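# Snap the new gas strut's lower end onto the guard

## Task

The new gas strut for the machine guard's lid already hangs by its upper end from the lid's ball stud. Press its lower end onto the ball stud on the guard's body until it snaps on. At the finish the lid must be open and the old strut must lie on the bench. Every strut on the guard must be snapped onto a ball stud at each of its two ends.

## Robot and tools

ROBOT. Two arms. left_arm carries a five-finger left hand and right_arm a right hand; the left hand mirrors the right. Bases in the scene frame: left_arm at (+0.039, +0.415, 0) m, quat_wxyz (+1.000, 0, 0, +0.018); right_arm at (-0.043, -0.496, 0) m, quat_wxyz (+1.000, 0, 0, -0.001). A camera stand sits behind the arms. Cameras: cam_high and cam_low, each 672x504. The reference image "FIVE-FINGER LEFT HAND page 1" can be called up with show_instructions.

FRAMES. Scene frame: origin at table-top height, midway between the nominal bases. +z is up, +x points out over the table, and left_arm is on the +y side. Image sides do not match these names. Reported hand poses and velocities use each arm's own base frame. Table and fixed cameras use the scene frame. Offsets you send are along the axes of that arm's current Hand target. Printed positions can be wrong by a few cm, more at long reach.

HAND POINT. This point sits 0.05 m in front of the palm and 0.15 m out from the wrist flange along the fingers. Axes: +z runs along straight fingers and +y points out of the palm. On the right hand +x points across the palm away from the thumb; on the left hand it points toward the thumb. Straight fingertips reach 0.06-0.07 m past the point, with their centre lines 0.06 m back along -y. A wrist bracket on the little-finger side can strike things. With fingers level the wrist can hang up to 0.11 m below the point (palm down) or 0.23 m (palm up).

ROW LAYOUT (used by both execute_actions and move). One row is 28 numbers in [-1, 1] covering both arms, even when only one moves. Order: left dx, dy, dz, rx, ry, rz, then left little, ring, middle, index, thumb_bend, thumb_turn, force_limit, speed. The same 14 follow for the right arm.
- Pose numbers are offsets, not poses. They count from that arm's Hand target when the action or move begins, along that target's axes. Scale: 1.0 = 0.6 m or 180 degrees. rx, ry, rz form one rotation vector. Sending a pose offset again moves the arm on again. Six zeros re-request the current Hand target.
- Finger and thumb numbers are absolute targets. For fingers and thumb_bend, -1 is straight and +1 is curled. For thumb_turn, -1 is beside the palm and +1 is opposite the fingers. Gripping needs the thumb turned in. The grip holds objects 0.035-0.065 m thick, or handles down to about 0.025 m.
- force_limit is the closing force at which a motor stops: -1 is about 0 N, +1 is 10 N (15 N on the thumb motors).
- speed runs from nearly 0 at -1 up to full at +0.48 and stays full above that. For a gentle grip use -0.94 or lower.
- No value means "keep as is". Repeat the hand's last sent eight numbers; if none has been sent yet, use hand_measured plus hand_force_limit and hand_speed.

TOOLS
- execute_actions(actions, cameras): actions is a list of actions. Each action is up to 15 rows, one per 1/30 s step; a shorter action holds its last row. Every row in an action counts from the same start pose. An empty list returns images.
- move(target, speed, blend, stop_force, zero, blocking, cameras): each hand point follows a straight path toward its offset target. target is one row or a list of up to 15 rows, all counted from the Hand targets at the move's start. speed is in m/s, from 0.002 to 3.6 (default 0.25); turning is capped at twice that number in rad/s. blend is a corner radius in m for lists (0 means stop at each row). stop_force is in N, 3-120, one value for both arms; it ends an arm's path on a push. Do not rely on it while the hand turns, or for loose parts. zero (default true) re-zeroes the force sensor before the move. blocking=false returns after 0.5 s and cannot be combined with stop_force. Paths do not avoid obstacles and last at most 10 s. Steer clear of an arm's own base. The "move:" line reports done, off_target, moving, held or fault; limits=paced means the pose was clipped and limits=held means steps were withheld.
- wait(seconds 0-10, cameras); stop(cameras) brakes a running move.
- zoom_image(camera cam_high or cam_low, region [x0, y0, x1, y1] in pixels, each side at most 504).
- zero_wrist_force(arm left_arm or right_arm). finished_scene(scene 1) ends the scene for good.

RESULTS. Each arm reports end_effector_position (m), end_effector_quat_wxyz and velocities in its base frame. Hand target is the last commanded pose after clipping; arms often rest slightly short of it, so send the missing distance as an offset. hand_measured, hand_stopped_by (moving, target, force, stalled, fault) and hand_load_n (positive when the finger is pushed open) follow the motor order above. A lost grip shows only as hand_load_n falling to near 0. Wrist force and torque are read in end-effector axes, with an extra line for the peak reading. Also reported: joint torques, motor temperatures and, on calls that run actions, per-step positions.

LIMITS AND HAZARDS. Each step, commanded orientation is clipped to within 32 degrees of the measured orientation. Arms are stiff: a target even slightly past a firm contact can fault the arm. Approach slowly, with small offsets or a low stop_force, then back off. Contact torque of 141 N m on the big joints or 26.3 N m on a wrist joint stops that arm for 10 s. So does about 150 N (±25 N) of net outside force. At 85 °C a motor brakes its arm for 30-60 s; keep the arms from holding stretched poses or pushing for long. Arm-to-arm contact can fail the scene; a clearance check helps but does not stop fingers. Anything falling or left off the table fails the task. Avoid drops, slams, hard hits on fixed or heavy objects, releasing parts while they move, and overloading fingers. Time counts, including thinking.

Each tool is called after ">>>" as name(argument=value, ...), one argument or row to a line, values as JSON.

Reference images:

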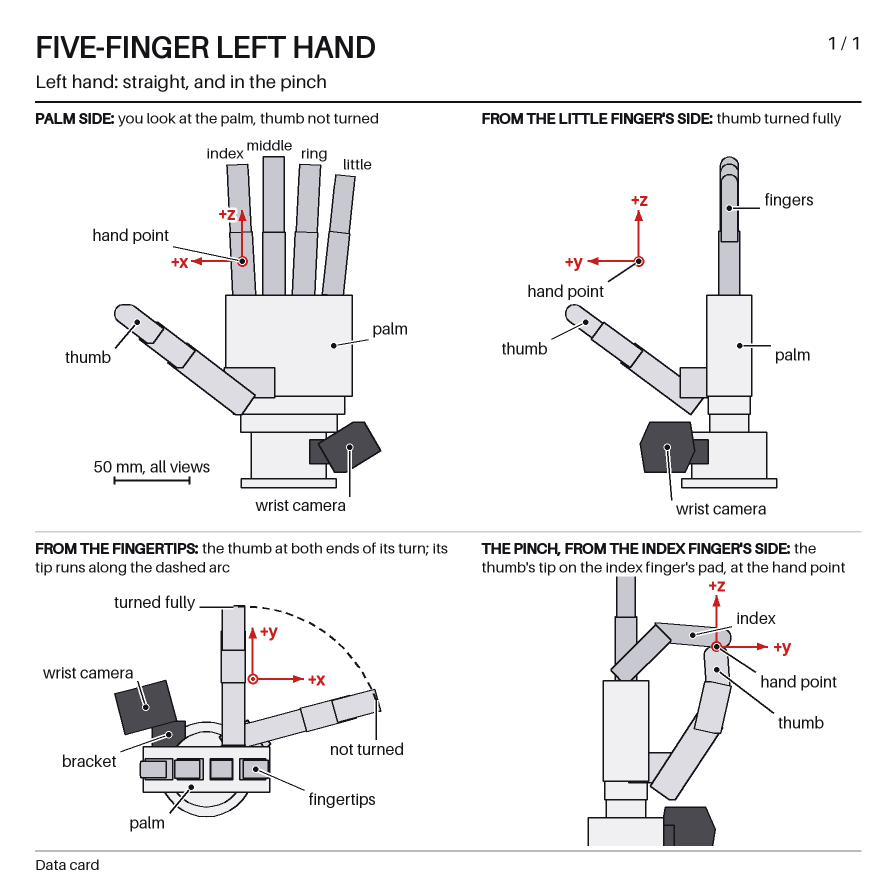

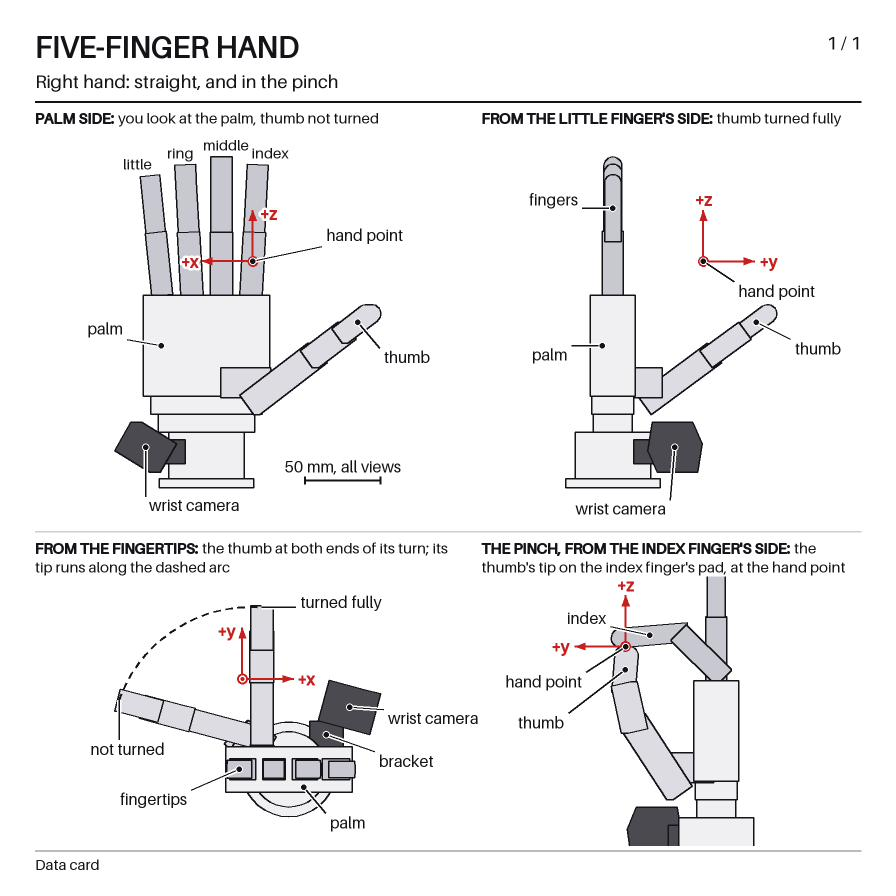

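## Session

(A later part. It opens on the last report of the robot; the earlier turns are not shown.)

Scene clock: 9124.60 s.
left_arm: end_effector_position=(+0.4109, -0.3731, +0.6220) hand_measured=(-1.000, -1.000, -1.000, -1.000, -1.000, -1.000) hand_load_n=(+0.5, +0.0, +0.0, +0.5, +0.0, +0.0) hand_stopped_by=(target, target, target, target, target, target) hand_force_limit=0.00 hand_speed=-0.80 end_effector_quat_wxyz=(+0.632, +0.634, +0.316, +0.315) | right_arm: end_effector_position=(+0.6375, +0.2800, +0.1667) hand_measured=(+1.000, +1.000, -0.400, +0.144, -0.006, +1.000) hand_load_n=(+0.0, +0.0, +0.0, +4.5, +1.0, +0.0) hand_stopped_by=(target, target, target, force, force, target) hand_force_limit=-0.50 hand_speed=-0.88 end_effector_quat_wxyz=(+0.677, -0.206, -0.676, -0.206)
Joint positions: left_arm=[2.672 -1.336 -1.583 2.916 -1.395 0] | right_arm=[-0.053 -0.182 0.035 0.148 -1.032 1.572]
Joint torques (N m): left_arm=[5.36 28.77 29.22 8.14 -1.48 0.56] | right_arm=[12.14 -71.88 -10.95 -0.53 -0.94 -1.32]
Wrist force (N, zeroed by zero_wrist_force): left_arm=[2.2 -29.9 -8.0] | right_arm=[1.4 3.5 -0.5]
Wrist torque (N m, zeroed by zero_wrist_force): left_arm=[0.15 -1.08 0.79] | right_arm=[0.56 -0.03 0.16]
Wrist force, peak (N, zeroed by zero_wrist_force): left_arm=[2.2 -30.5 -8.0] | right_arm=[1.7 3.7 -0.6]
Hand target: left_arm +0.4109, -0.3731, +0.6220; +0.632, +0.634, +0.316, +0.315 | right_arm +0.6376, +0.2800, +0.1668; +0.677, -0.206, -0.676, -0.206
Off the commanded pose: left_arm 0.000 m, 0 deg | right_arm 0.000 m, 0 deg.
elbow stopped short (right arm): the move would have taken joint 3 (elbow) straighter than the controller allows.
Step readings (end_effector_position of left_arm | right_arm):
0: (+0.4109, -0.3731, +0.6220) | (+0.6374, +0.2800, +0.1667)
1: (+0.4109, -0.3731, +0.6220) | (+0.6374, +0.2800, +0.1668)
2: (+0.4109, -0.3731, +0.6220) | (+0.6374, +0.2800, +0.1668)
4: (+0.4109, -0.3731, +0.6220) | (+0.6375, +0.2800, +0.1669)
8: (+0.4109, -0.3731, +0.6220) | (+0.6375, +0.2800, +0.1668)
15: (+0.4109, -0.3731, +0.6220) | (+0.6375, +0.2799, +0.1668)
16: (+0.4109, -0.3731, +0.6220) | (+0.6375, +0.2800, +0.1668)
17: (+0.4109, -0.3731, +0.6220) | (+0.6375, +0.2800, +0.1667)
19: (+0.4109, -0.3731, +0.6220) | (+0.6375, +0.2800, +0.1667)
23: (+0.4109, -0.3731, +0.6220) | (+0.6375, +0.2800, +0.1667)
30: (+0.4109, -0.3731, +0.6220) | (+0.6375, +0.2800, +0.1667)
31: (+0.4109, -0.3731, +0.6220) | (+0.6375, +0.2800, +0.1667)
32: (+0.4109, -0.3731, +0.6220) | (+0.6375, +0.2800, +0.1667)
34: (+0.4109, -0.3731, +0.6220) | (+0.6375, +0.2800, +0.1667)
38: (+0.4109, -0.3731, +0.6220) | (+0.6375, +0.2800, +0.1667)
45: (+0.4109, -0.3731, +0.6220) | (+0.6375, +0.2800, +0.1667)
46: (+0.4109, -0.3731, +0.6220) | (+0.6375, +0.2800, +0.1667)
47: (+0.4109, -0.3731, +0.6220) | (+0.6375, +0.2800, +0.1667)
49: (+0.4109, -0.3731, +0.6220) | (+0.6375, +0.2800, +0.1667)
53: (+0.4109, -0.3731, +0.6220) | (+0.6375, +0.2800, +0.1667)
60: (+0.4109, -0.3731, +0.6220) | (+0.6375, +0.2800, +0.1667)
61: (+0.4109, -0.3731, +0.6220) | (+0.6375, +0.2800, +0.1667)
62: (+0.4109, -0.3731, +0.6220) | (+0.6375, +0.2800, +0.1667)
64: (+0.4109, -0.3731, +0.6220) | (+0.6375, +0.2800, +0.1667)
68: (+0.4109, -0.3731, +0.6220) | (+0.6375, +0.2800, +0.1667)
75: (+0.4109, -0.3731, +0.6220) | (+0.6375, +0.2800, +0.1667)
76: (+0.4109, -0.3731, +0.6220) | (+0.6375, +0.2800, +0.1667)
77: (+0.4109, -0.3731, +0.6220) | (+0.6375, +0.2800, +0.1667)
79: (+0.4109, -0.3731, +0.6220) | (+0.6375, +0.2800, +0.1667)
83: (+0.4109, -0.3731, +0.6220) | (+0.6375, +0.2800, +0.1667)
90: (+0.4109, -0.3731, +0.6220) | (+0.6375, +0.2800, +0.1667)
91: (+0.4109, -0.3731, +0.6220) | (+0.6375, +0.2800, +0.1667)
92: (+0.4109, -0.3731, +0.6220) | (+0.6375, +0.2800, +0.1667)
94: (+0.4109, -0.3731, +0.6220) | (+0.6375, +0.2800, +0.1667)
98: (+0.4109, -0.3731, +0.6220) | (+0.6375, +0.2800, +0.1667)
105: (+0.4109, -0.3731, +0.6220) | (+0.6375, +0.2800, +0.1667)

>>> execute_actions(
  actions=[
    [[0,0,0,0,0,0,-1,-1,-1,-1,-1,-1,0,-0.8,0,0,0,0,0,0,1,1,-0.4,0.6,0,1,0.5,-0.93]],
    [[0,0,0,0,0,0,-1,-1,-1,-1,-1,-1,0,-0.8,0,0,0,0,0,0,1,1,-0.4,0.6,0,1,0.5,-0.93]],
  ],
)

>>> move(
  target=[
    [0,0,0,0,0,0,-1,-1,-1,-1,-1,-1,0,-0.8,0,-0.0144,-0.0083,0,0,0,1,1,-0.4,0.6,0,1,0.5,-0.93],
    [0,0,0,0,0,0,-1,-1,-1,-1,-1,-1,0,-0.8,0,-0.03175,-0.01833,-0.0556,0,0,1,1,-0.4,0.6,0,1,0.5,-0.93],
  ],
  speed=0.03,
  blend=0.003,
  cameras=["cam_low","cam_high"],
)

>>> zoom_image(
  camera="cam_low",
  region=[200, 150, 320, 300],
)

Scene clock: 9133.93 s.
left_arm: end_effector_position=(+0.4109, -0.3731, +0.6220) hand_measured=(-1.000, -1.000, -1.000, -1.000, -1.000, -1.000) hand_load_n=(+1.0, +0.0, +0.0, +0.5, +0.0, +0.0) hand_stopped_by=(target, target, target, target, target, target) hand_force_limit=0.00 hand_speed=-0.80 end_effector_quat_wxyz=(+0.632, +0.634, +0.316, +0.315) | right_arm: end_effector_position=(+0.6375, +0.2800, +0.1667) hand_measured=(+1.000, +1.000, -0.400, +0.154, -0.006, +1.000) hand_load_n=(+0.0, +0.0, +0.0, +10.0, +1.5, +0.0) hand_stopped_by=(target, target, target, force, force, target) hand_force_limit=0.50 hand_speed=-0.93 end_effector_quat_wxyz=(+0.677, -0.206, -0.676, -0.206)
Joint positions: left_arm=[2.672 -1.336 -1.583 2.916 -1.395 0] | right_arm=[-0.053 -0.182 0.035 0.148 -1.032 1.572]
Joint torques (N m): left_arm=[5.17 28.7 29.9 8.22 -1.41 0.5] | right_arm=[12.11 -72.91 -11.1 -0.25 0.27 -1.22]
Wrist force (N, zeroed by zero_wrist_force): left_arm=[2.5 -30.1 -8.0] | right_arm=[1.3 3.3 -1.0]
Wrist torque (N m, zeroed by zero_wrist_force): left_arm=[0.12 -1.12 0.81] | right_arm=[0.54 0.02 0.15]
Wrist force, peak (N, zeroed by zero_wrist_force): left_arm=[2.3 -30.5 -7.9] | right_arm=[1.3 3.6 -0.9]
Hand target: left_arm +0.4109, -0.3731, +0.6220; +0.632, +0.634, +0.316, +0.315 | right_arm +0.6376, +0.2800, +0.1668; +0.677, -0.206, -0.676, -0.206
Off the commanded pose: left_arm 0.000 m, 0 deg | right_arm 0.000 m, 0 deg.
elbow stopped short (right arm): the move would have taken joint 3 (elbow) straighter than the controller allows.
Step readings (end_effector_position of left_arm | right_arm):
0: (+0.4109, -0.3731, +0.6220) | (+0.6375, +0.2800, +0.1667)
1: (+0.4109, -0.3731, +0.6220) | (+0.6375, +0.2800, +0.1667)
2: (+0.4109, -0.3731, +0.6220) | (+0.6375, +0.2800, +0.1667)
4: (+0.4109, -0.3731, +0.6220) | (+0.6375, +0.2800, +0.1667)
8: (+0.4109, -0.3731, +0.6220) | (+0.6375, +0.2800, +0.1667)
15: (+0.4109, -0.3731, +0.6220) | (+0.6375, +0.2800, +0.1667)
16: (+0.4109, -0.3731, +0.6220) | (+0.6375, +0.2800, +0.1667)
17: (+0.4109, -0.3731, +0.6220) | (+0.6375, +0.2800, +0.1667)
19: (+0.4109, -0.3731, +0.6220) | (+0.6375, +0.2800, +0.1667)
23: (+0.4109, -0.3731, +0.6220) | (+0.6375, +0.2800, +0.1667)
30: (+0.4109, -0.3731, +0.6220) | (+0.6375, +0.2800, +0.1667)

Scene clock: 9137.47 s.
left_arm: end_effector_position=(+0.4109, -0.3731, +0.6220) hand_measured=(-1.000, -1.000, -1.000, -1.000, -1.000, -1.000) hand_load_n=(+1.0, +0.0, +0.0, +1.0, +0.0, +0.0) hand_stopped_by=(target, target, target, target, target, target) hand_force_limit=0.00 hand_speed=-0.80 end_effector_quat_wxyz=(+0.632, +0.634, +0.316, +0.315) | right_arm: end_effector_position=(+0.6362, +0.2580, +0.1668) hand_measured=(+1.000, +1.000, -0.400, +0.154, -0.006, +1.000) hand_load_n=(+0.0, +0.0, +0.0, +5.0, +1.0, -2.5) hand_stopped_by=(target, target, target, force, force, target) hand_force_limit=0.50 hand_speed=-0.93 end_effector_quat_wxyz=(+0.656, -0.265, -0.656, -0.264) end_effector_velocity=(+0.000, +0.000, +0.001) end_effector_angular_velocity=(+0.000, +0.002, +0.003)
Joint positions: left_arm=[2.672 -1.336 -1.583 2.916 -1.395 0] | right_arm=[-0.12 -0.48 0.637 -0.157 -0.924 1.572]
Joint velocities: left_arm=[within noise] | right_arm=[0 0.002 -0.004 0.005 -0.003 0]
Joint torques (N m): left_arm=[4.91 28.59 30.05 8.16 -1.45 0.45] | right_arm=[1.39 -44.94 -24.49 2.72 -1.75 1.97]
Wrist force (N, zeroed by zero_wrist_force): left_arm=[1.7 -30.3 -7.6] | right_arm=[5.6 3.8 0.3]
Wrist torque (N m, zeroed by zero_wrist_force): left_arm=[0.08 -1.07 0.77] | right_arm=[0.54 -0.09 0.20]
Wrist force, peak (N, zeroed by zero_wrist_force): left_arm=[2.3 -30.5 -8.0] | right_arm=[8.8 3.9 0.0]
Hand target: left_arm +0.4109, -0.3731, +0.6220; +0.632, +0.634, +0.316, +0.315 | right_arm +0.6361, +0.2581, +0.1668; +0.656, -0.265, -0.656, -0.264
Off the commanded pose: left_arm 0.000 m, 0 deg | right_arm 0.000 m, 0 deg.
move: done

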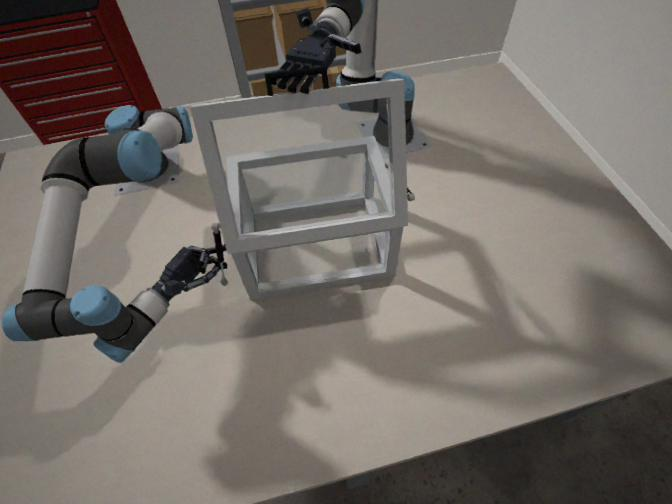

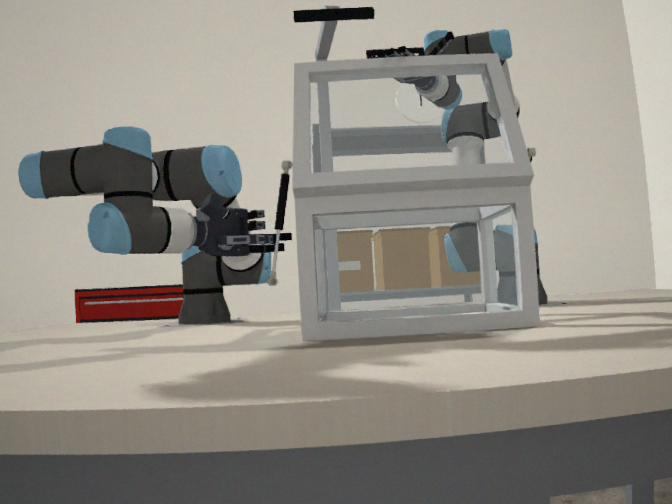

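Scaled by 3.360.

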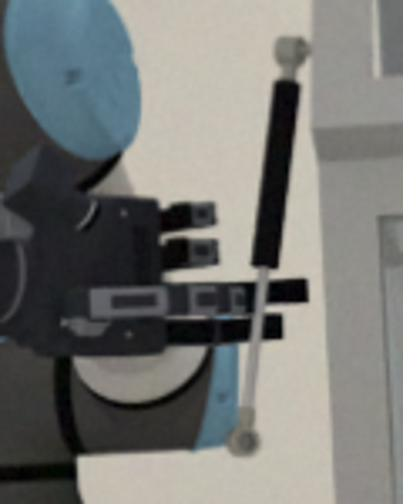

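>>> execute_actions(
  actions=[
    [[0,0,0,0,0,0,-1,-1,-1,-1,-1,-1,0,-0.8,0,0,0,0,0,0,1,1,0.5,0.62,0,1,0.2,-0.88]],
    [[0,0,0,0,0,0,-1,-1,-1,-1,-1,-1,0,-0.8,0,0,0,0,0,0,1,1,0.5,0.62,0,1,0.2,-0.88]],
    [[0,0,0,0,0,0,-1,-1,-1,-1,-1,-1,0,-0.8,0,0,0,0,0,0,1,1,0.5,0.62,0,1,0.2,-0.88]],
    [[0,0,0,0,0,0,-1,-1,-1,-1,-1,-1,0,-0.8,0,0,0,0,0,0,1,1,0.5,0.62,0,1,0.2,-0.88]],
    [[0,0,0,0,0,0,-1,-1,-1,-1,-1,-1,0,-0.8,0,0,0,0,0,0,1,1,0.5,0.62,0,1,0.2,-0.88]],
    [[0,0,0,0,0,0,-1,-1,-1,-1,-1,-1,0,-0.8,0,0,0,0,0,0,1,1,0.5,0.62,0,1,0.2,-0.88]],
    [[0,0,0,0,0,0,-1,-1,-1,-1,-1,-1,0,-0.8,0,0,0,0,0,0,1,1,0.5,0.62,0,1,0.2,-0.88]],
    [[0,0,0,0,0,0,-1,-1,-1,-1,-1,-1,0,-0.8,0,0,0,0,0,0,1,1,0.5,0.62,0,1,0.2,-0.88]],
  ],
)

Scene clock: 9149.23 s.
left_arm: end_effector_position=(+0.4109, -0.3731, +0.6220) hand_measured=(-1.000, -1.000, -1.000, -1.000, -1.000, -1.000) hand_load_n=(+1.0, +0.0, +0.0, +1.0, +0.0, +0.0) hand_stopped_by=(target, target, target, target, target, target) hand_force_limit=0.00 hand_speed=-0.80 end_effector_quat_wxyz=(+0.632, +0.634, +0.316, +0.315) | right_arm: end_effector_position=(+0.6361, +0.2581, +0.1668) hand_measured=(+1.000, +1.000, +0.120, +0.164, -0.006, +1.000) hand_load_n=(+0.0, +0.0, +11.0, +5.0, +2.0, -3.0) hand_stopped_by=(target, target, force, force, force, target) hand_force_limit=0.20 hand_speed=-0.88 end_effector_quat_wxyz=(+0.656, -0.265, -0.656, -0.264)
Joint positions: left_arm=[2.672 -1.336 -1.583 2.916 -1.395 0] | right_arm=[-0.119 -0.48 0.637 -0.157 -0.924 1.572]
Joint torques (N m): left_arm=[4.7 28.95 29.47 8.17 -1.49 0.39] | right_arm=[11.18 -44.55 -19.08 1.39 -1.22 0.19]
Wrist force (N, zeroed by zero_wrist_force): left_arm=[1.7 -30.6 -7.4] | right_arm=[6.4 4.1 1.5]
Wrist torque (N m, zeroed by zero_wrist_force): left_arm=[0.06 -1.11 0.78] | right_arm=[0.59 -0.26 0.20]
Wrist force, peak (N, zeroed by zero_wrist_force): left_arm=[1.7 -30.7 -7.5] | right_arm=[7.4 4.0 1.1]
Hand target: left_arm +0.4109, -0.3731, +0.6220; +0.632, +0.634, +0.316, +0.315 | right_arm +0.6361, +0.2581, +0.1668; +0.656, -0.265, -0.656, -0.264
Off the commanded pose: left_arm 0.000 m, 0 deg | right_arm 0.000 m, 0 deg.
Step readings (end_effector_position of left_arm | right_arm):
0: (+0.4109, -0.3731, +0.6220) | (+0.6361, +0.2581, +0.1668)
1: (+0.4109, -0.3731, +0.6220) | (+0.6361, +0.2581, +0.1668)
2: (+0.4109, -0.3731, +0.6220) | (+0.6361, +0.2581, +0.1668)
4: (+0.4109, -0.3731, +0.6220) | (+0.6361, +0.2581, +0.1668)
8: (+0.4109, -0.3731, +0.6220) | (+0.6361, +0.2581, +0.1668)
15: (+0.4109, -0.3731, +0.6220) | (+0.6361, +0.2581, +0.1668)
16: (+0.4109, -0.3731, +0.6220) | (+0.6361, +0.2581, +0.1668)
17: (+0.4109, -0.3731, +0.6220) | (+0.6361, +0.2581, +0.1668)
19: (+0.4109, -0.3731, +0.6220) | (+0.6361, +0.2581, +0.1668)
23: (+0.4109, -0.3731, +0.6220) | (+0.6361, +0.2581, +0.1668)
30: (+0.4109, -0.3731, +0.6220) | (+0.6361, +0.2581, +0.1668)
31: (+0.4109, -0.3731, +0.6220) | (+0.6361, +0.2581, +0.1668)
32: (+0.4109, -0.3731, +0.6220) | (+0.6361, +0.2581, +0.1668)
34: (+0.4109, -0.3731, +0.6220) | (+0.6361, +0.2581, +0.1668)
38: (+0.4109, -0.3731, +0.6220) | (+0.6361, +0.2581, +0.1668)
45: (+0.4109, -0.3731, +0.6220) | (+0.6361, +0.2581, +0.1668)
46: (+0.4109, -0.3731, +0.6220) | (+0.6361, +0.2581, +0.1668)
47: (+0.4109, -0.3731, +0.6220) | (+0.6361, +0.2581, +0.1668)
49: (+0.4109, -0.3731, +0.6220) | (+0.6361, +0.2581, +0.1668)
53: (+0.4109, -0.3731, +0.6220) | (+0.6361, +0.2581, +0.1668)
60: (+0.4109, -0.3731, +0.6220) | (+0.6361, +0.2581, +0.1668)
61: (+0.4109, -0.3731, +0.6220) | (+0.6361, +0.2581, +0.1668)
62: (+0.4109, -0.3731, +0.6220) | (+0.6361, +0.2581, +0.1668)
64: (+0.4109, -0.3731, +0.6220) | (+0.6361, +0.2581, +0.1668)
68: (+0.4109, -0.3731, +0.6220) | (+0.6361, +0.2581, +0.1668)
75: (+0.4109, -0.3731, +0.6220) | (+0.6361, +0.2581, +0.1668)
76: (+0.4109, -0.3731, +0.6220) | (+0.6361, +0.2581, +0.1668)
77: (+0.4109, -0.3731, +0.6220) | (+0.6361, +0.2581, +0.1668)
79: (+0.4109, -0.3731, +0.6220) | (+0.6361, +0.2581, +0.1668)
83: (+0.4109, -0.3731, +0.6220) | (+0.6361, +0.2581, +0.1668)
90: (+0.4109, -0.3731, +0.6220) | (+0.6361, +0.2581, +0.1668)
91: (+0.4109, -0.3731, +0.6220) | (+0.6361, +0.2581, +0.1668)
92: (+0.4109, -0.3731, +0.6220) | (+0.6361, +0.2581, +0.1668)
94: (+0.4109, -0.3731, +0.6220) | (+0.6361, +0.2581, +0.1668)
98: (+0.4109, -0.3731, +0.6220) | (+0.6361, +0.2581, +0.1668)
105: (+0.4109, -0.3731, +0.6220) | (+0.6361, +0.2581, +0.1668)
106: (+0.4109, -0.3731, +0.6220) | (+0.6361, +0.2581, +0.1668)
107: (+0.4109, -0.3731, +0.6220) | (+0.6361, +0.2581, +0.1668)
109: (+0.4109, -0.3731, +0.6220) | (+0.6361, +0.2581, +0.1668)
113: (+0.4109, -0.3731, +0.6220) | (+0.6361, +0.2581, +0.1668)
120: (+0.4109, -0.3731, +0.6220) | (+0.6361, +0.2581, +0.1668)

>>> zoom_image(
  camera="cam_low",
  region=[255, 262, 291, 298],
)

Scaled by 14.000.
This view is cut from an older image: the scene may have changed since it was taken.

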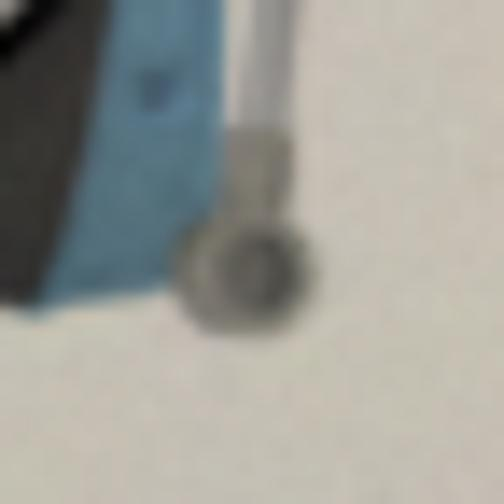

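>>> move(
  target=[0,0,0,0,0,0,-1,-1,-1,-1,-1,-1,0,-0.8,0,0,0,-0.1556,0,0,1,1,0.5,0.62,0,1,0.2,-0.88],
  speed=0.08,
  cameras=["cam_low"],
)

>>> zoom_image(
  camera="cam_low",
  region=[200, 150, 320, 300],
)

>>> zoom_image(
  camera="cam_low",
  region=[255, 262, 291, 298],
)

Scene clock: 9177.23 s.
left_arm: end_effector_position=(+0.4109, -0.3731, +0.6220) hand_measured=(-1.000, -1.000, -1.000, -1.000, -1.000, -1.000) hand_load_n=(+1.0, +0.0, +0.0, +1.0, +0.0, +0.0) hand_stopped_by=(target, target, target, target, target, target) hand_force_limit=0.00 hand_speed=-0.80 end_effector_quat_wxyz=(+0.632, +0.634, +0.316, +0.315) | right_arm: end_effector_position=(+0.6361, +0.2580, +0.1668) hand_measured=(+1.000, +1.000, +0.120, +0.164, -0.006, +1.000) hand_load_n=(+0.0, +0.0, +10.5, +1.0, +1.0, -3.5) hand_stopped_by=(target, target, force, force, force, target) hand_force_limit=0.20 hand_speed=-0.88 end_effector_quat_wxyz=(+0.573, -0.415, -0.572, -0.415) end_effector_velocity=(-0.001, +0.000, +0.000) end_effector_angular_velocity=(+0.001, +0.003, +0.005)
Joint positions: left_arm=[2.672 -1.336 -1.583 2.916 -1.395 0] | right_arm=[-0.202 -0.815 1.275 -0.461 -0.518 1.572]
Joint velocities: left_arm=[within noise] | right_arm=[0 0.002 -0.004 0.005 -0.005 0]
Joint torques (N m): left_arm=[5.24 29.49 28.96 8.16 -1.49 0.26] | right_arm=[0.24 -33.42 -22.51 1.91 -1.1 1.78]
Wrist force (N, zeroed by zero_wrist_force): left_arm=[1.8 -30.4 -7.3] | right_arm=[5.9 3.4 1.8]
Wrist torque (N m, zeroed by zero_wrist_force): left_arm=[0.09 -1.10 0.77] | right_arm=[0.53 -0.25 0.15]
Wrist force, peak (N, zeroed by zero_wrist_force): left_arm=[1.7 -30.7 -7.5] | right_arm=[7.2 4.2 1.6]
Hand target: left_arm +0.4109, -0.3731, +0.6220; +0.632, +0.634, +0.316, +0.315 | right_arm +0.6361, +0.2581, +0.1668; +0.573, -0.415, -0.572, -0.415
Off the commanded pose: left_arm 0.000 m, 0 deg | right_arm 0.000 m, 0 deg.
move: done
Images, in order (width x height): cam_low 672x504.

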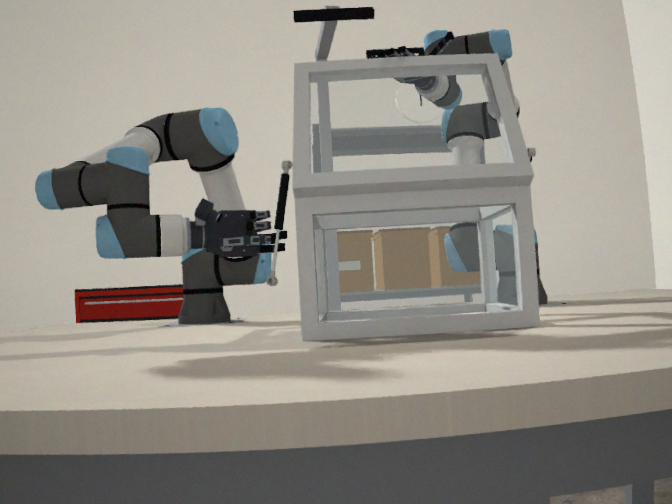

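Scaled by 3.360.

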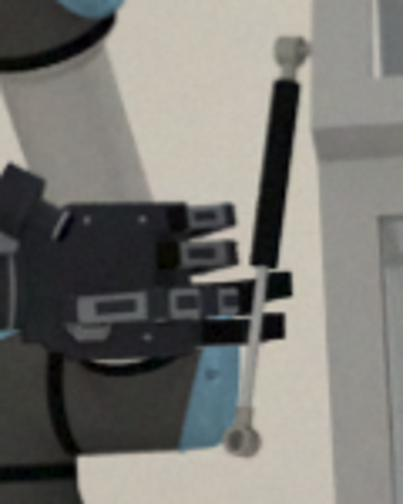

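Scaled by 14.000.

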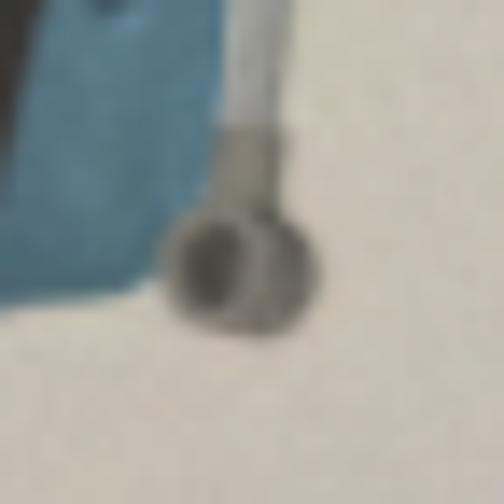

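>>> execute_actions(
  actions=[
    [[0,0,0,0,0,0,-1,-1,-1,-1,-1,-1,0,-0.8,0,0,0,0,0,0,1,1,0.10,0.143,0,1,0.2,-0.9]],
    [[0,0,0,0,0,0,-1,-1,-1,-1,-1,-1,0,-0.8,0,0,0,0,0,0,1,1,0.10,0.143,0,1,0.2,-0.9]],
  ],
  cameras=["cam_low"],
)

>>> zoom_image(
  camera="cam_low",
  region=[255, 262, 291, 298],
)

Scene clock: 9188.27 s.
left_arm: end_effector_position=(+0.4109, -0.3731, +0.6220) hand_measured=(-1.000, -1.000, -1.000, -1.000, -1.000, -1.000) hand_load_n=(+1.0, +0.0, +0.0, +1.0, +0.0, +0.0) hand_stopped_by=(target, target, target, target, target, target) hand_force_limit=0.00 hand_speed=-0.80 end_effector_quat_wxyz=(+0.632, +0.634, +0.316, +0.315) | right_arm: end_effector_position=(+0.6361, +0.2581, +0.1667) hand_measured=(+1.000, +1.000, +0.100, +0.142, -0.006, +1.000) hand_load_n=(+0.0, +0.0, +2.0, +0.0, -0.5, -1.0) hand_stopped_by=(target, target, target, target, force, target) hand_force_limit=0.20 hand_speed=-0.90 end_effector_quat_wxyz=(+0.573, -0.415, -0.572, -0.415)
Joint positions: left_arm=[2.672 -1.336 -1.583 2.916 -1.395 0] | right_arm=[-0.202 -0.814 1.275 -0.461 -0.518 1.572]
Joint torques (N m): left_arm=[5.07 29.52 29.98 8.21 -1.55 0.2] | right_arm=[9.36 -45.63 -24.74 2.15 0.98 -0.07]
Wrist force (N, zeroed by zero_wrist_force): left_arm=[2.3 -30.5 -7.7] | right_arm=[2.7 3.4 0.2]
Wrist torque (N m, zeroed by zero_wrist_force): left_arm=[0.08 -1.11 0.80] | right_arm=[0.53 -0.07 0.14]
Wrist force, peak (N, zeroed by zero_wrist_force): left_arm=[2.0 -30.6 -7.8] | right_arm=[7.9 3.4 2.0]
Hand target: left_arm +0.4109, -0.3731, +0.6220; +0.632, +0.634, +0.316, +0.315 | right_arm +0.6361, +0.2581, +0.1668; +0.573, -0.415, -0.572, -0.415
Off the commanded pose: left_arm 0.000 m, 0 deg | right_arm 0.000 m, 0 deg.
Step readings (end_effector_position of left_arm | right_arm):
0: (+0.4109, -0.3731, +0.6220) | (+0.6361, +0.2581, +0.1668)
1: (+0.4109, -0.3731, +0.6220) | (+0.6361, +0.2581, +0.1668)
2: (+0.4109, -0.3731, +0.6220) | (+0.6361, +0.2581, +0.1668)
4: (+0.4109, -0.3731, +0.6220) | (+0.6361, +0.2581, +0.1668)
8: (+0.4109, -0.3731, +0.6220) | (+0.6361, +0.2581, +0.1667)
15: (+0.4109, -0.3731, +0.6220) | (+0.6361, +0.2581, +0.1667)
16: (+0.4109, -0.3731, +0.6220) | (+0.6361, +0.2581, +0.1667)
17: (+0.4109, -0.3731, +0.6220) | (+0.6361, +0.2581, +0.1667)
19: (+0.4109, -0.3731, +0.6220) | (+0.6361, +0.2581, +0.1667)
23: (+0.4109, -0.3731, +0.6220) | (+0.6361, +0.2581, +0.1667)
30: (+0.4109, -0.3731, +0.6220) | (+0.6361, +0.2581, +0.1667)
Images, in order (width x height): cam_low 672x504.

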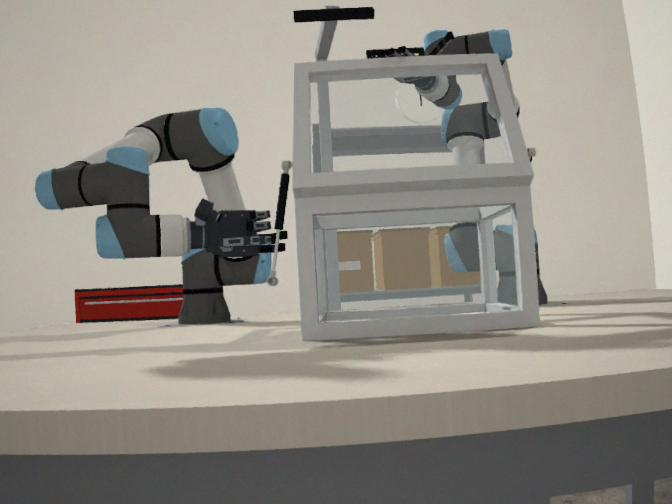

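Scaled by 14.000.

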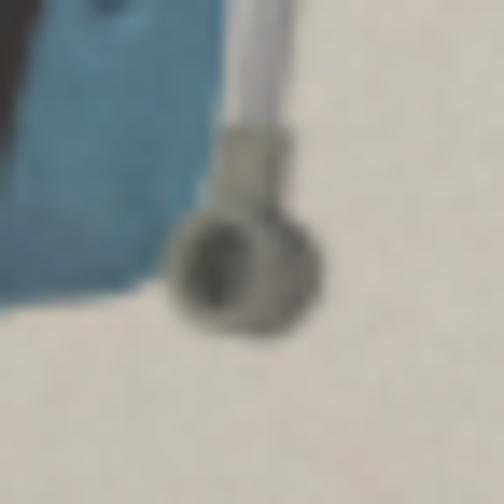

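>>> move(
  target=[0,0,0,0,0,0,-1,-1,-1,-1,-1,-1,0,-0.8,0,0,0,-0.2333,0,0,1,1,0.10,0.143,0.06,1,0.2,-0.9],
  speed=0.1,
  cameras=["cam_low"],
)

>>> zoom_image(
  camera="cam_low",
  region=[200, 150, 320, 300],
)

>>> zoom_image(
  camera="cam_low",
  region=[255, 262, 291, 298],
)

Scene clock: 9198.47 s.
left_arm: end_effector_position=(+0.4109, -0.3731, +0.6220) hand_measured=(-1.000, -1.000, -1.000, -1.000, -1.000, -1.000) hand_load_n=(+0.5, +0.0, +0.0, +1.0, +0.0, +0.0) hand_stopped_by=(target, target, target, target, target, target) hand_force_limit=0.00 hand_speed=-0.80 end_effector_quat_wxyz=(+0.632, +0.634, +0.316, +0.315) | right_arm: end_effector_position=(+0.6360, +0.2582, +0.1668) hand_measured=(+1.000, +1.000, +0.100, +0.142, +0.060, +1.000) hand_load_n=(+0.0, +0.0, +0.0, +0.0, +0.0, +0.0) hand_stopped_by=(target, target, target, target, target, target) hand_force_limit=0.20 hand_speed=-0.90 end_effector_quat_wxyz=(-0.386, +0.593, +0.386, +0.592)
Joint positions: left_arm=[2.672 -1.336 -1.583 2.916 -1.395 0] | right_arm=[-0.168 -1.167 1.877 -0.707 0.248 1.568]
Joint torques (N m): left_arm=[5.02 29.5 29.84 8.26 -1.36 0.14] | right_arm=[-11.94 -22.32 -21.57 0.61 -0.58 0.48]
Wrist force (N, zeroed by zero_wrist_force): left_arm=[2.3 -30.4 -7.8] | right_arm=[1.6 3.3 -0.6]
Wrist torque (N m, zeroed by zero_wrist_force): left_arm=[0.09 -1.08 0.80] | right_arm=[0.58 -0.04 0.10]
Wrist force, peak (N, zeroed by zero_wrist_force): left_arm=[2.3 -30.6 -7.8] | right_arm=[3.1 3.7 0.3]
Hand target: left_arm +0.4109, -0.3731, +0.6220; +0.632, +0.634, +0.316, +0.315 | right_arm +0.6361, +0.2581, +0.1668; -0.386, +0.593, +0.386, +0.592
Off the commanded pose: left_arm 0.000 m, 0 deg | right_arm 0.000 m, 0 deg.
move: done
Images, in order (width x height): cam_low 672x504.

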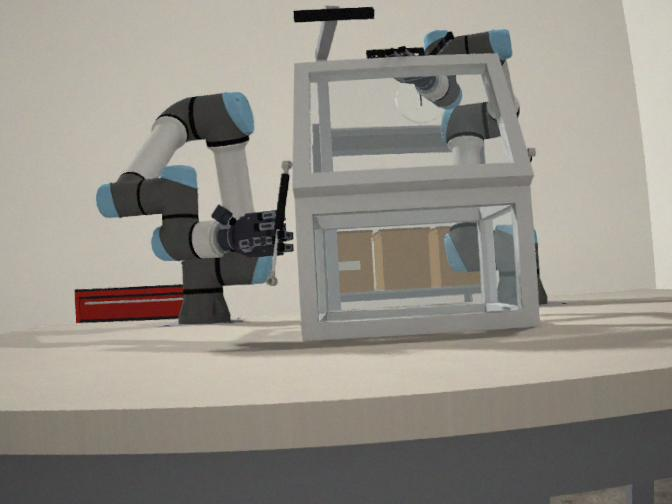

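Scaled by 3.360.

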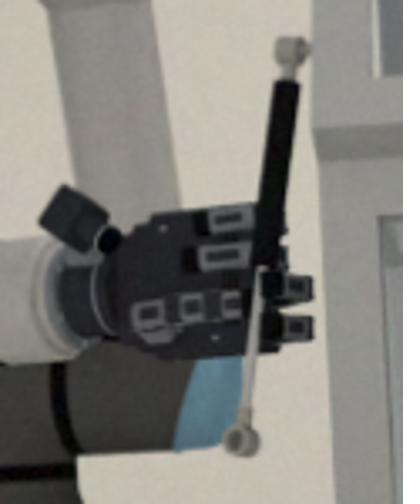

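Scaled by 14.000.

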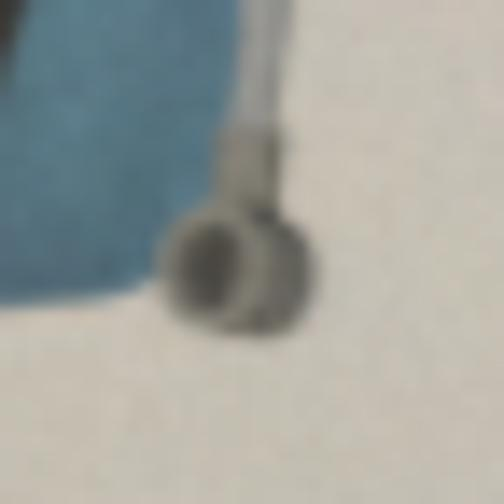

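>>> execute_actions(
  actions=[
    [[0,0,0,0,0,0,-1,-1,-1,-1,-1,-1,0,-0.8,0,0,0,0,0,0,1,1,0.6,0.65,0.06,1,0.3,-0.9]],
    [[0,0,0,0,0,0,-1,-1,-1,-1,-1,-1,0,-0.8,0,0,0,0,0,0,1,1,0.6,0.65,0.06,1,0.3,-0.9]],
    [[0,0,0,0,0,0,-1,-1,-1,-1,-1,-1,0,-0.8,0,0,0,0,0,0,1,1,0.6,0.65,0.06,1,0.3,-0.9]],
  ],
)

Scene clock: 9206.07 s.
left_arm: end_effector_position=(+0.4109, -0.3731, +0.6220) hand_measured=(-1.000, -1.000, -1.000, -1.000, -1.000, -1.000) hand_load_n=(+0.5, +0.0, +0.0, +0.5, +0.0, +0.0) hand_stopped_by=(target, target, target, target, target, target) hand_force_limit=0.00 hand_speed=-0.80 end_effector_quat_wxyz=(+0.632, +0.634, +0.316, +0.315) | right_arm: end_effector_position=(+0.6361, +0.2581, +0.1668) hand_measured=(+1.000, +1.000, +0.126, +0.176, +0.060, +1.000) hand_load_n=(+0.0, +0.0, +6.0, +7.5, -2.0, +0.0) hand_stopped_by=(target, target, force, force, target, target) hand_force_limit=0.30 hand_speed=-0.90 end_effector_quat_wxyz=(-0.386, +0.593, +0.386, +0.592)
Joint positions: left_arm=[2.672 -1.336 -1.583 2.916 -1.395 0] | right_arm=[-0.168 -1.167 1.877 -0.706 0.248 1.568]
Joint torques (N m): left_arm=[5.18 29.86 30.2 8.21 -1.48 0.1] | right_arm=[-11.73 -19.64 -15.77 1.34 0.26 -0.75]
Wrist force (N, zeroed by zero_wrist_force): left_arm=[1.9 -30.4 -7.6] | right_arm=[3.8 3.0 0.1]
Wrist torque (N m, zeroed by zero_wrist_force): left_arm=[0.09 -1.07 0.79] | right_arm=[0.56 -0.09 0.11]
Wrist force, peak (N, zeroed by zero_wrist_force): left_arm=[2.3 -30.5 -7.9] | right_arm=[4.4 3.1 0.2]
Hand target: left_arm +0.4109, -0.3731, +0.6220; +0.632, +0.634, +0.316, +0.315 | right_arm +0.6361, +0.2581, +0.1668; -0.386, +0.593, +0.386, +0.592
Off the commanded pose: left_arm 0.000 m, 0 deg | right_arm 0.000 m, 0 deg.
Step readings (end_effector_position of left_arm | right_arm):
0: (+0.4109, -0.3731, +0.6220) | (+0.6361, +0.2581, +0.1668)
1: (+0.4109, -0.3731, +0.6220) | (+0.6361, +0.2581, +0.1668)
2: (+0.4109, -0.3731, +0.6220) | (+0.6361, +0.2581, +0.1668)
4: (+0.4109, -0.3731, +0.6220) | (+0.6361, +0.2581, +0.1668)
8: (+0.4109, -0.3731, +0.6220) | (+0.6361, +0.2581, +0.1668)
15: (+0.4109, -0.3731, +0.6220) | (+0.6361, +0.2581, +0.1668)
16: (+0.4109, -0.3731, +0.6220) | (+0.6361, +0.2581, +0.1668)
17: (+0.4109, -0.3731, +0.6220) | (+0.6361, +0.2581, +0.1668)
19: (+0.4109, -0.3731, +0.6220) | (+0.6361, +0.2581, +0.1668)
23: (+0.4109, -0.3731, +0.6220) | (+0.6361, +0.2581, +0.1668)
30: (+0.4109, -0.3731, +0.6220) | (+0.6361, +0.2581, +0.1668)
31: (+0.4109, -0.3731, +0.6220) | (+0.6361, +0.2581, +0.1668)
32: (+0.4109, -0.3731, +0.6220) | (+0.6361, +0.2581, +0.1668)
34: (+0.4109, -0.3731, +0.6220) | (+0.6361, +0.2581, +0.1668)
38: (+0.4109, -0.3731, +0.6220) | (+0.6361, +0.2581, +0.1668)
45: (+0.4109, -0.3731, +0.6220) | (+0.6361, +0.2581, +0.1668)

Rotate back to az 118 (+48°).

>>> move(
  target=[0,0,0,0,0,0,-1,-1,-1,-1,-1,-1,0,-0.8,0,0,0,0.2667,0,0,1,1,0.6,0.65,0.06,1,0.3,-0.9],
  speed=0.1,
  cameras=["cam_low"],
)

>>> zoom_image(
  camera="cam_low",
  region=[255, 262, 291, 298],
)

Scene clock: 9214.27 s.
left_arm: end_effector_position=(+0.4109, -0.3731, +0.6220) hand_measured=(-1.000, -1.000, -1.000, -1.000, -1.000, -1.000) hand_load_n=(+1.0, +0.0, +0.0, +0.5, +0.0, +0.0) hand_stopped_by=(target, target, target, target, target, target) hand_force_limit=0.00 hand_speed=-0.80 end_effector_quat_wxyz=(+0.632, +0.634, +0.316, +0.315) | right_arm: end_effector_position=(+0.6360, +0.2582, +0.1667) hand_measured=(+1.000, +1.000, +0.124, +0.176, +0.060, +1.000) hand_load_n=(+0.0, +0.0, +9.0, +2.5, -3.0, -2.0) hand_stopped_by=(target, target, force, force, target, target) hand_force_limit=0.30 hand_speed=-0.90 end_effector_quat_wxyz=(+0.594, -0.385, -0.593, -0.384)
Joint positions: left_arm=[2.672 -1.336 -1.583 2.916 -1.395 0] | right_arm=[-0.189 -0.752 1.16 -0.408 -0.61 1.572]
Joint torques (N m): left_arm=[4.59 29.85 29.37 8.29 -1.38 0.04] | right_arm=[-9.96 -58.72 -12.9 -0.8 1 -1.09]
Wrist force (N, zeroed by zero_wrist_force): left_arm=[2.3 -30.1 -8.1] | right_arm=[0.4 4.0 0.7]
Wrist torque (N m, zeroed by zero_wrist_force): left_arm=[0.13 -1.07 0.80] | right_arm=[0.54 -0.24 0.27]
Wrist force, peak (N, zeroed by zero_wrist_force): left_arm=[2.1 -30.6 -7.9] | right_arm=[4.8 2.6 0.2]
Hand target: left_arm +0.4109, -0.3731, +0.6220; +0.632, +0.634, +0.316, +0.315 | right_arm +0.6361, +0.2581, +0.1668; +0.594, -0.385, -0.593, -0.384
Off the commanded pose: left_arm 0.000 m, 0 deg | right_arm 0.000 m, 0 deg.
move: done
Images, in order (width x height): cam_low 672x504.

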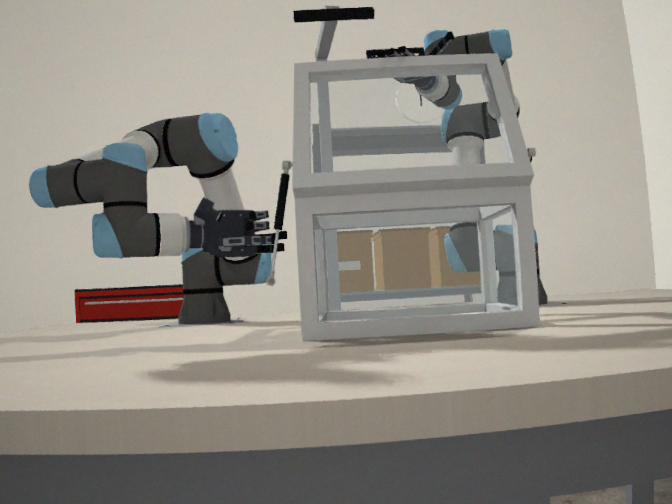

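Scaled by 14.000.

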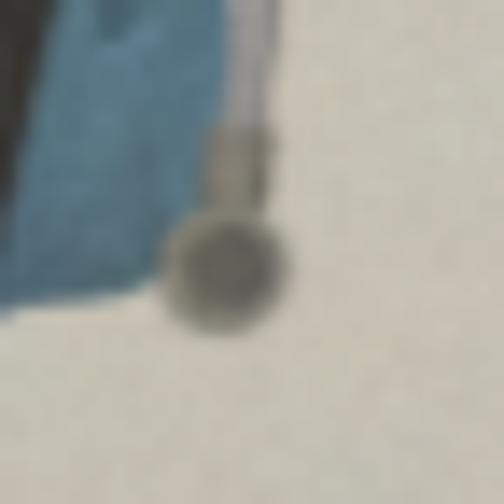

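>>> execute_actions(
  actions=[
    [[0,0,0,0,0,0,-1,-1,-1,-1,-1,-1,0,-0.8,0,0,0,0,0,0,1,1,0.61,0.66,0.04,1,0.4,-0.92]],
    [[0,0,0,0,0,0,-1,-1,-1,-1,-1,-1,0,-0.8,0,0,0,0,0,0,1,1,0.62,0.67,0.02,1,0.4,-0.92]],
    [[0,0,0,0,0,0,-1,-1,-1,-1,-1,-1,0,-0.8,0,0,0,0,0,0,1,1,0.63,0.68,0.0,1,0.4,-0.92]],
    [[0,0,0,0,0,0,-1,-1,-1,-1,-1,-1,0,-0.8,0,0,0,0,0,0,1,1,0.64,0.69,0.0,1,0.4,-0.92]],
  ],
  cameras=["cam_low"],
)

>>> zoom_image(
  camera="cam_low",
  region=[255, 262, 291, 298],
)

Scene clock: 9229.10 s.
left_arm: end_effector_position=(+0.4109, -0.3731, +0.6220) hand_measured=(-1.000, -1.000, -1.000, -1.000, -1.000, -1.000) hand_load_n=(+0.5, +0.0, +0.0, +0.5, +0.0, +0.0) hand_stopped_by=(target, target, target, target, target, target) hand_force_limit=0.00 hand_speed=-0.80 end_effector_quat_wxyz=(+0.632, +0.634, +0.316, +0.315) | right_arm: end_effector_position=(+0.6361, +0.2581, +0.1668) hand_measured=(+1.000, +1.000, +0.124, +0.190, +0.002, +1.000) hand_load_n=(+0.0, +0.0, +8.5, +11.5, -2.0, -3.5) hand_stopped_by=(target, target, force, force, target, target) hand_force_limit=0.40 hand_speed=-0.92 end_effector_quat_wxyz=(+0.594, -0.385, -0.593, -0.384)
Joint positions: left_arm=[2.672 -1.336 -1.583 2.916 -1.395 0] | right_arm=[-0.189 -0.752 1.16 -0.408 -0.61 1.572]
Joint torques (N m): left_arm=[5 29.75 29.91 8.32 -1.43 0.03] | right_arm=[-9.59 -57.72 -10.63 -0.92 -0.75 0.3]
Wrist force (N, zeroed by zero_wrist_force): left_arm=[2.3 -30.3 -8.1] | right_arm=[1.0 3.6 0.7]
Wrist torque (N m, zeroed by zero_wrist_force): left_arm=[0.09 -1.08 0.80] | right_arm=[0.52 -0.17 0.21]
Wrist force, peak (N, zeroed by zero_wrist_force): left_arm=[2.5 -30.5 -8.1] | right_arm=[0.0 4.2 0.7]
Hand target: left_arm +0.4109, -0.3731, +0.6220; +0.632, +0.634, +0.316, +0.315 | right_arm +0.6361, +0.2581, +0.1668; +0.594, -0.385, -0.593, -0.384
Off the commanded pose: left_arm 0.000 m, 0 deg | right_arm 0.000 m, 0 deg.
Step readings (end_effector_position of left_arm | right_arm):
0: (+0.4109, -0.3731, +0.6220) | (+0.6361, +0.2581, +0.1668)
1: (+0.4109, -0.3731, +0.6220) | (+0.6361, +0.2581, +0.1668)
2: (+0.4109, -0.3731, +0.6220) | (+0.6361, +0.2581, +0.1668)
4: (+0.4109, -0.3731, +0.6220) | (+0.6361, +0.2581, +0.1668)
8: (+0.4109, -0.3731, +0.6220) | (+0.6361, +0.2581, +0.1668)
15: (+0.4109, -0.3731, +0.6220) | (+0.6361, +0.2581, +0.1668)
16: (+0.4109, -0.3731, +0.6220) | (+0.6361, +0.2581, +0.1668)
17: (+0.4109, -0.3731, +0.6220) | (+0.6361, +0.2581, +0.1668)
19: (+0.4109, -0.3731, +0.6220) | (+0.6361, +0.2581, +0.1668)
23: (+0.4109, -0.3731, +0.6220) | (+0.6361, +0.2581, +0.1668)
30: (+0.4109, -0.3731, +0.6220) | (+0.6361, +0.2581, +0.1668)
31: (+0.4109, -0.3731, +0.6220) | (+0.6361, +0.2581, +0.1668)
32: (+0.4109, -0.3731, +0.6220) | (+0.6361, +0.2581, +0.1668)
34: (+0.4109, -0.3731, +0.6220) | (+0.6361, +0.2581, +0.1668)
38: (+0.4109, -0.3731, +0.6220) | (+0.6361, +0.2581, +0.1668)
45: (+0.4109, -0.3731, +0.6220) | (+0.6361, +0.2581, +0.1668)
46: (+0.4109, -0.3731, +0.6220) | (+0.6361, +0.2581, +0.1668)
47: (+0.4109, -0.3731, +0.6220) | (+0.6361, +0.2581, +0.1668)
49: (+0.4109, -0.3731, +0.6220) | (+0.6361, +0.2581, +0.1668)
53: (+0.4109, -0.3731, +0.6220) | (+0.6361, +0.2581, +0.1668)
60: (+0.4109, -0.3731, +0.6220) | (+0.6361, +0.2581, +0.1668)
Images, in order (width x height): cam_low 672x504.

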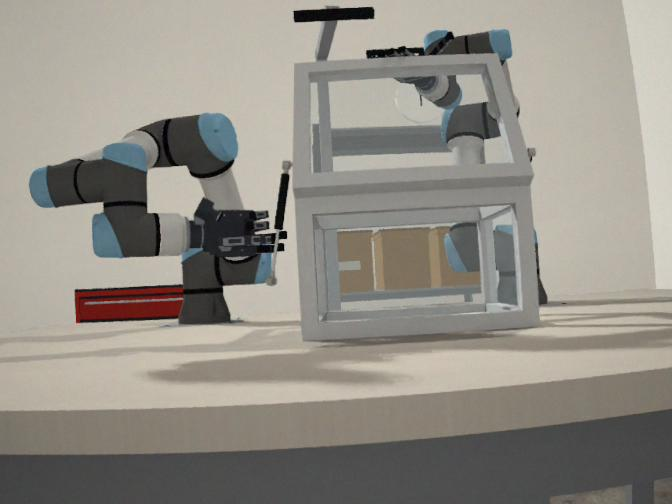

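Scaled by 14.000.

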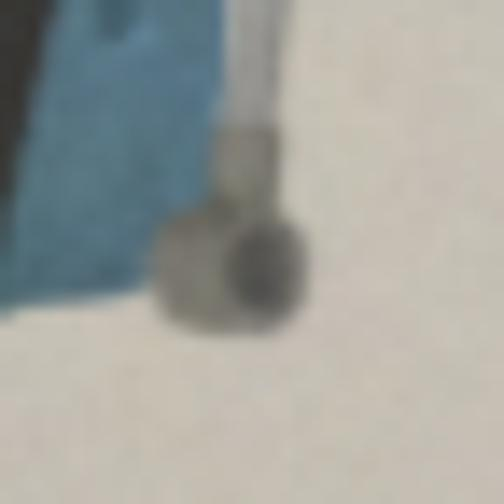

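>>> execute_actions(
  actions=[
    [[0,0,0,0,0,0,-1,-1,-1,-1,-1,-1,0,-0.8,0,0,0,0,0,0,1,1,0.10,0.155,0,1,0.2,-0.9]],
    [[0,0,0,0,0,0,-1,-1,-1,-1,-1,-1,0,-0.8,0,0,0,0,0,0,1,1,0.10,0.155,0,1,0.2,-0.9]],
  ],
)

>>> move(
  target=[0,0,0,0,0,0,-1,-1,-1,-1,-1,-1,0,-0.8,0,0,0,-0.2667,0,0,1,1,0.10,0.155,0.04,1,0.2,-0.9],
  speed=0.1,
  cameras=["cam_low"],
)

>>> zoom_image(
  camera="cam_low",
  region=[255, 262, 291, 298],
)

Scene clock: 9241.70 s.
left_arm: end_effector_position=(+0.4109, -0.3731, +0.6220) hand_measured=(-1.000, -1.000, -1.000, -1.000, -1.000, -1.000) hand_load_n=(+0.5, +0.0, +0.0, +1.0, +0.0, +0.0) hand_stopped_by=(target, target, target, target, target, target) hand_force_limit=0.00 hand_speed=-0.80 end_effector_quat_wxyz=(+0.632, +0.634, +0.316, +0.315) | right_arm: end_effector_position=(+0.6361, +0.2581, +0.1668) hand_measured=(+1.000, +1.000, +0.100, +0.154, +0.002, +1.000) hand_load_n=(+0.0, +0.0, +1.5, +0.0, -0.5, -1.0) hand_stopped_by=(target, target, target, target, target, target) hand_force_limit=0.20 hand_speed=-0.90 end_effector_quat_wxyz=(+0.594, -0.385, -0.593, -0.384)
Joint positions: left_arm=[2.672 -1.336 -1.583 2.916 -1.395 0] | right_arm=[-0.189 -0.752 1.16 -0.408 -0.61 1.572]
Joint torques (N m): left_arm=[4.44 29.88 29.74 8.27 -1.39 0.06] | right_arm=[-7.59 -50.17 -10.8 -0.69 0.83 0.39]
Wrist force (N, zeroed by zero_wrist_force): left_arm=[2.3 -30.1 -7.9] | right_arm=[2.0 3.6 0.1]
Wrist torque (N m, zeroed by zero_wrist_force): left_arm=[0.11 -1.09 0.80] | right_arm=[0.55 -0.11 0.21]
Wrist force, peak (N, zeroed by zero_wrist_force): left_arm=[2.3 -30.5 -8.1] | right_arm=[2.0 3.6 0.0]
Hand target: left_arm +0.4109, -0.3731, +0.6220; +0.632, +0.634, +0.316, +0.315 | right_arm +0.6361, +0.2581, +0.1668; +0.594, -0.385, -0.593, -0.384
Off the commanded pose: left_arm 0.000 m, 0 deg | right_arm 0.000 m, 0 deg.
Step readings (end_effector_position of left_arm | right_arm):
0: (+0.4109, -0.3731, +0.6220) | (+0.6361, +0.2581, +0.1668)
1: (+0.4109, -0.3731, +0.6220) | (+0.6361, +0.2581, +0.1668)
2: (+0.4109, -0.3731, +0.6220) | (+0.6361, +0.2581, +0.1668)
4: (+0.4109, -0.3731, +0.6220) | (+0.6361, +0.2581, +0.1668)
8: (+0.4109, -0.3731, +0.6220) | (+0.6361, +0.2581, +0.1668)
15: (+0.4109, -0.3731, +0.6220) | (+0.6361, +0.2581, +0.1668)
16: (+0.4109, -0.3731, +0.6220) | (+0.6361, +0.2581, +0.1668)
17: (+0.4109, -0.3731, +0.6220) | (+0.6361, +0.2581, +0.1668)
19: (+0.4109, -0.3731, +0.6220) | (+0.6361, +0.2581, +0.1668)
23: (+0.4109, -0.3731, +0.6220) | (+0.6361, +0.2581, +0.1668)
30: (+0.4109, -0.3731, +0.6220) | (+0.6361, +0.2581, +0.1668)

Scene clock: 9246.30 s.
left_arm: end_effector_position=(+0.4109, -0.3731, +0.6220) hand_measured=(-1.000, -1.000, -1.000, -1.000, -1.000, -1.000) hand_load_n=(+0.5, +0.0, +0.0, +0.5, +0.0, +0.5) hand_stopped_by=(target, target, target, target, target, target) hand_force_limit=0.00 hand_speed=-0.80 end_effector_quat_wxyz=(+0.632, +0.634, +0.316, +0.315) | right_arm: end_effector_position=(+0.6360, +0.2582, +0.1668) hand_measured=(+1.000, +1.000, +0.100, +0.154, +0.040, +1.000) hand_load_n=(+0.0, +0.0, +0.0, +0.5, -0.5, +0.0) hand_stopped_by=(target, target, target, target, target, target) hand_force_limit=0.20 hand_speed=-0.90 end_effector_quat_wxyz=(-0.386, +0.593, +0.386, +0.592)
Joint positions: left_arm=[2.672 -1.336 -1.583 2.916 -1.395 0] | right_arm=[-0.168 -1.167 1.877 -0.707 0.248 1.568]
Joint torques (N m): left_arm=[4.64 30.27 29.97 8.33 -1.36 -0.11] | right_arm=[-11.8 -20.82 -21.74 0.92 -0.81 0.83]
Wrist force (N, zeroed by zero_wrist_force): left_arm=[2.4 -30.3 -8.1] | right_arm=[1.9 3.3 -0.7]
Wrist torque (N m, zeroed by zero_wrist_force): left_arm=[0.12 -1.09 0.80] | right_arm=[0.58 -0.08 0.11]
Wrist force, peak (N, zeroed by zero_wrist_force): left_arm=[2.4 -30.5 -8.0] | right_arm=[2.1 3.7 0.1]
Hand target: left_arm +0.4109, -0.3731, +0.6220; +0.632, +0.634, +0.316, +0.315 | right_arm +0.6361, +0.2581, +0.1668; -0.386, +0.593, +0.386, +0.592
Off the commanded pose: left_arm 0.000 m, 0 deg | right_arm 0.000 m, 0 deg.
move: done
Images, in order (width x height): cam_low 672x504.

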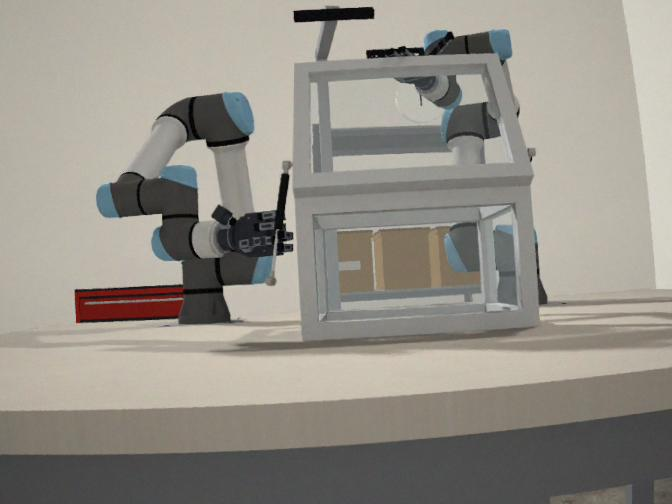

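Scaled by 14.000.

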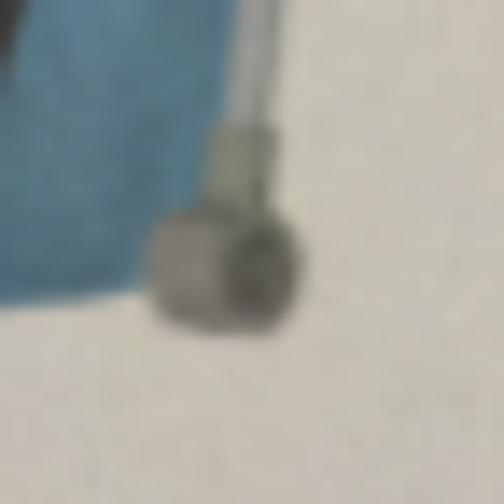

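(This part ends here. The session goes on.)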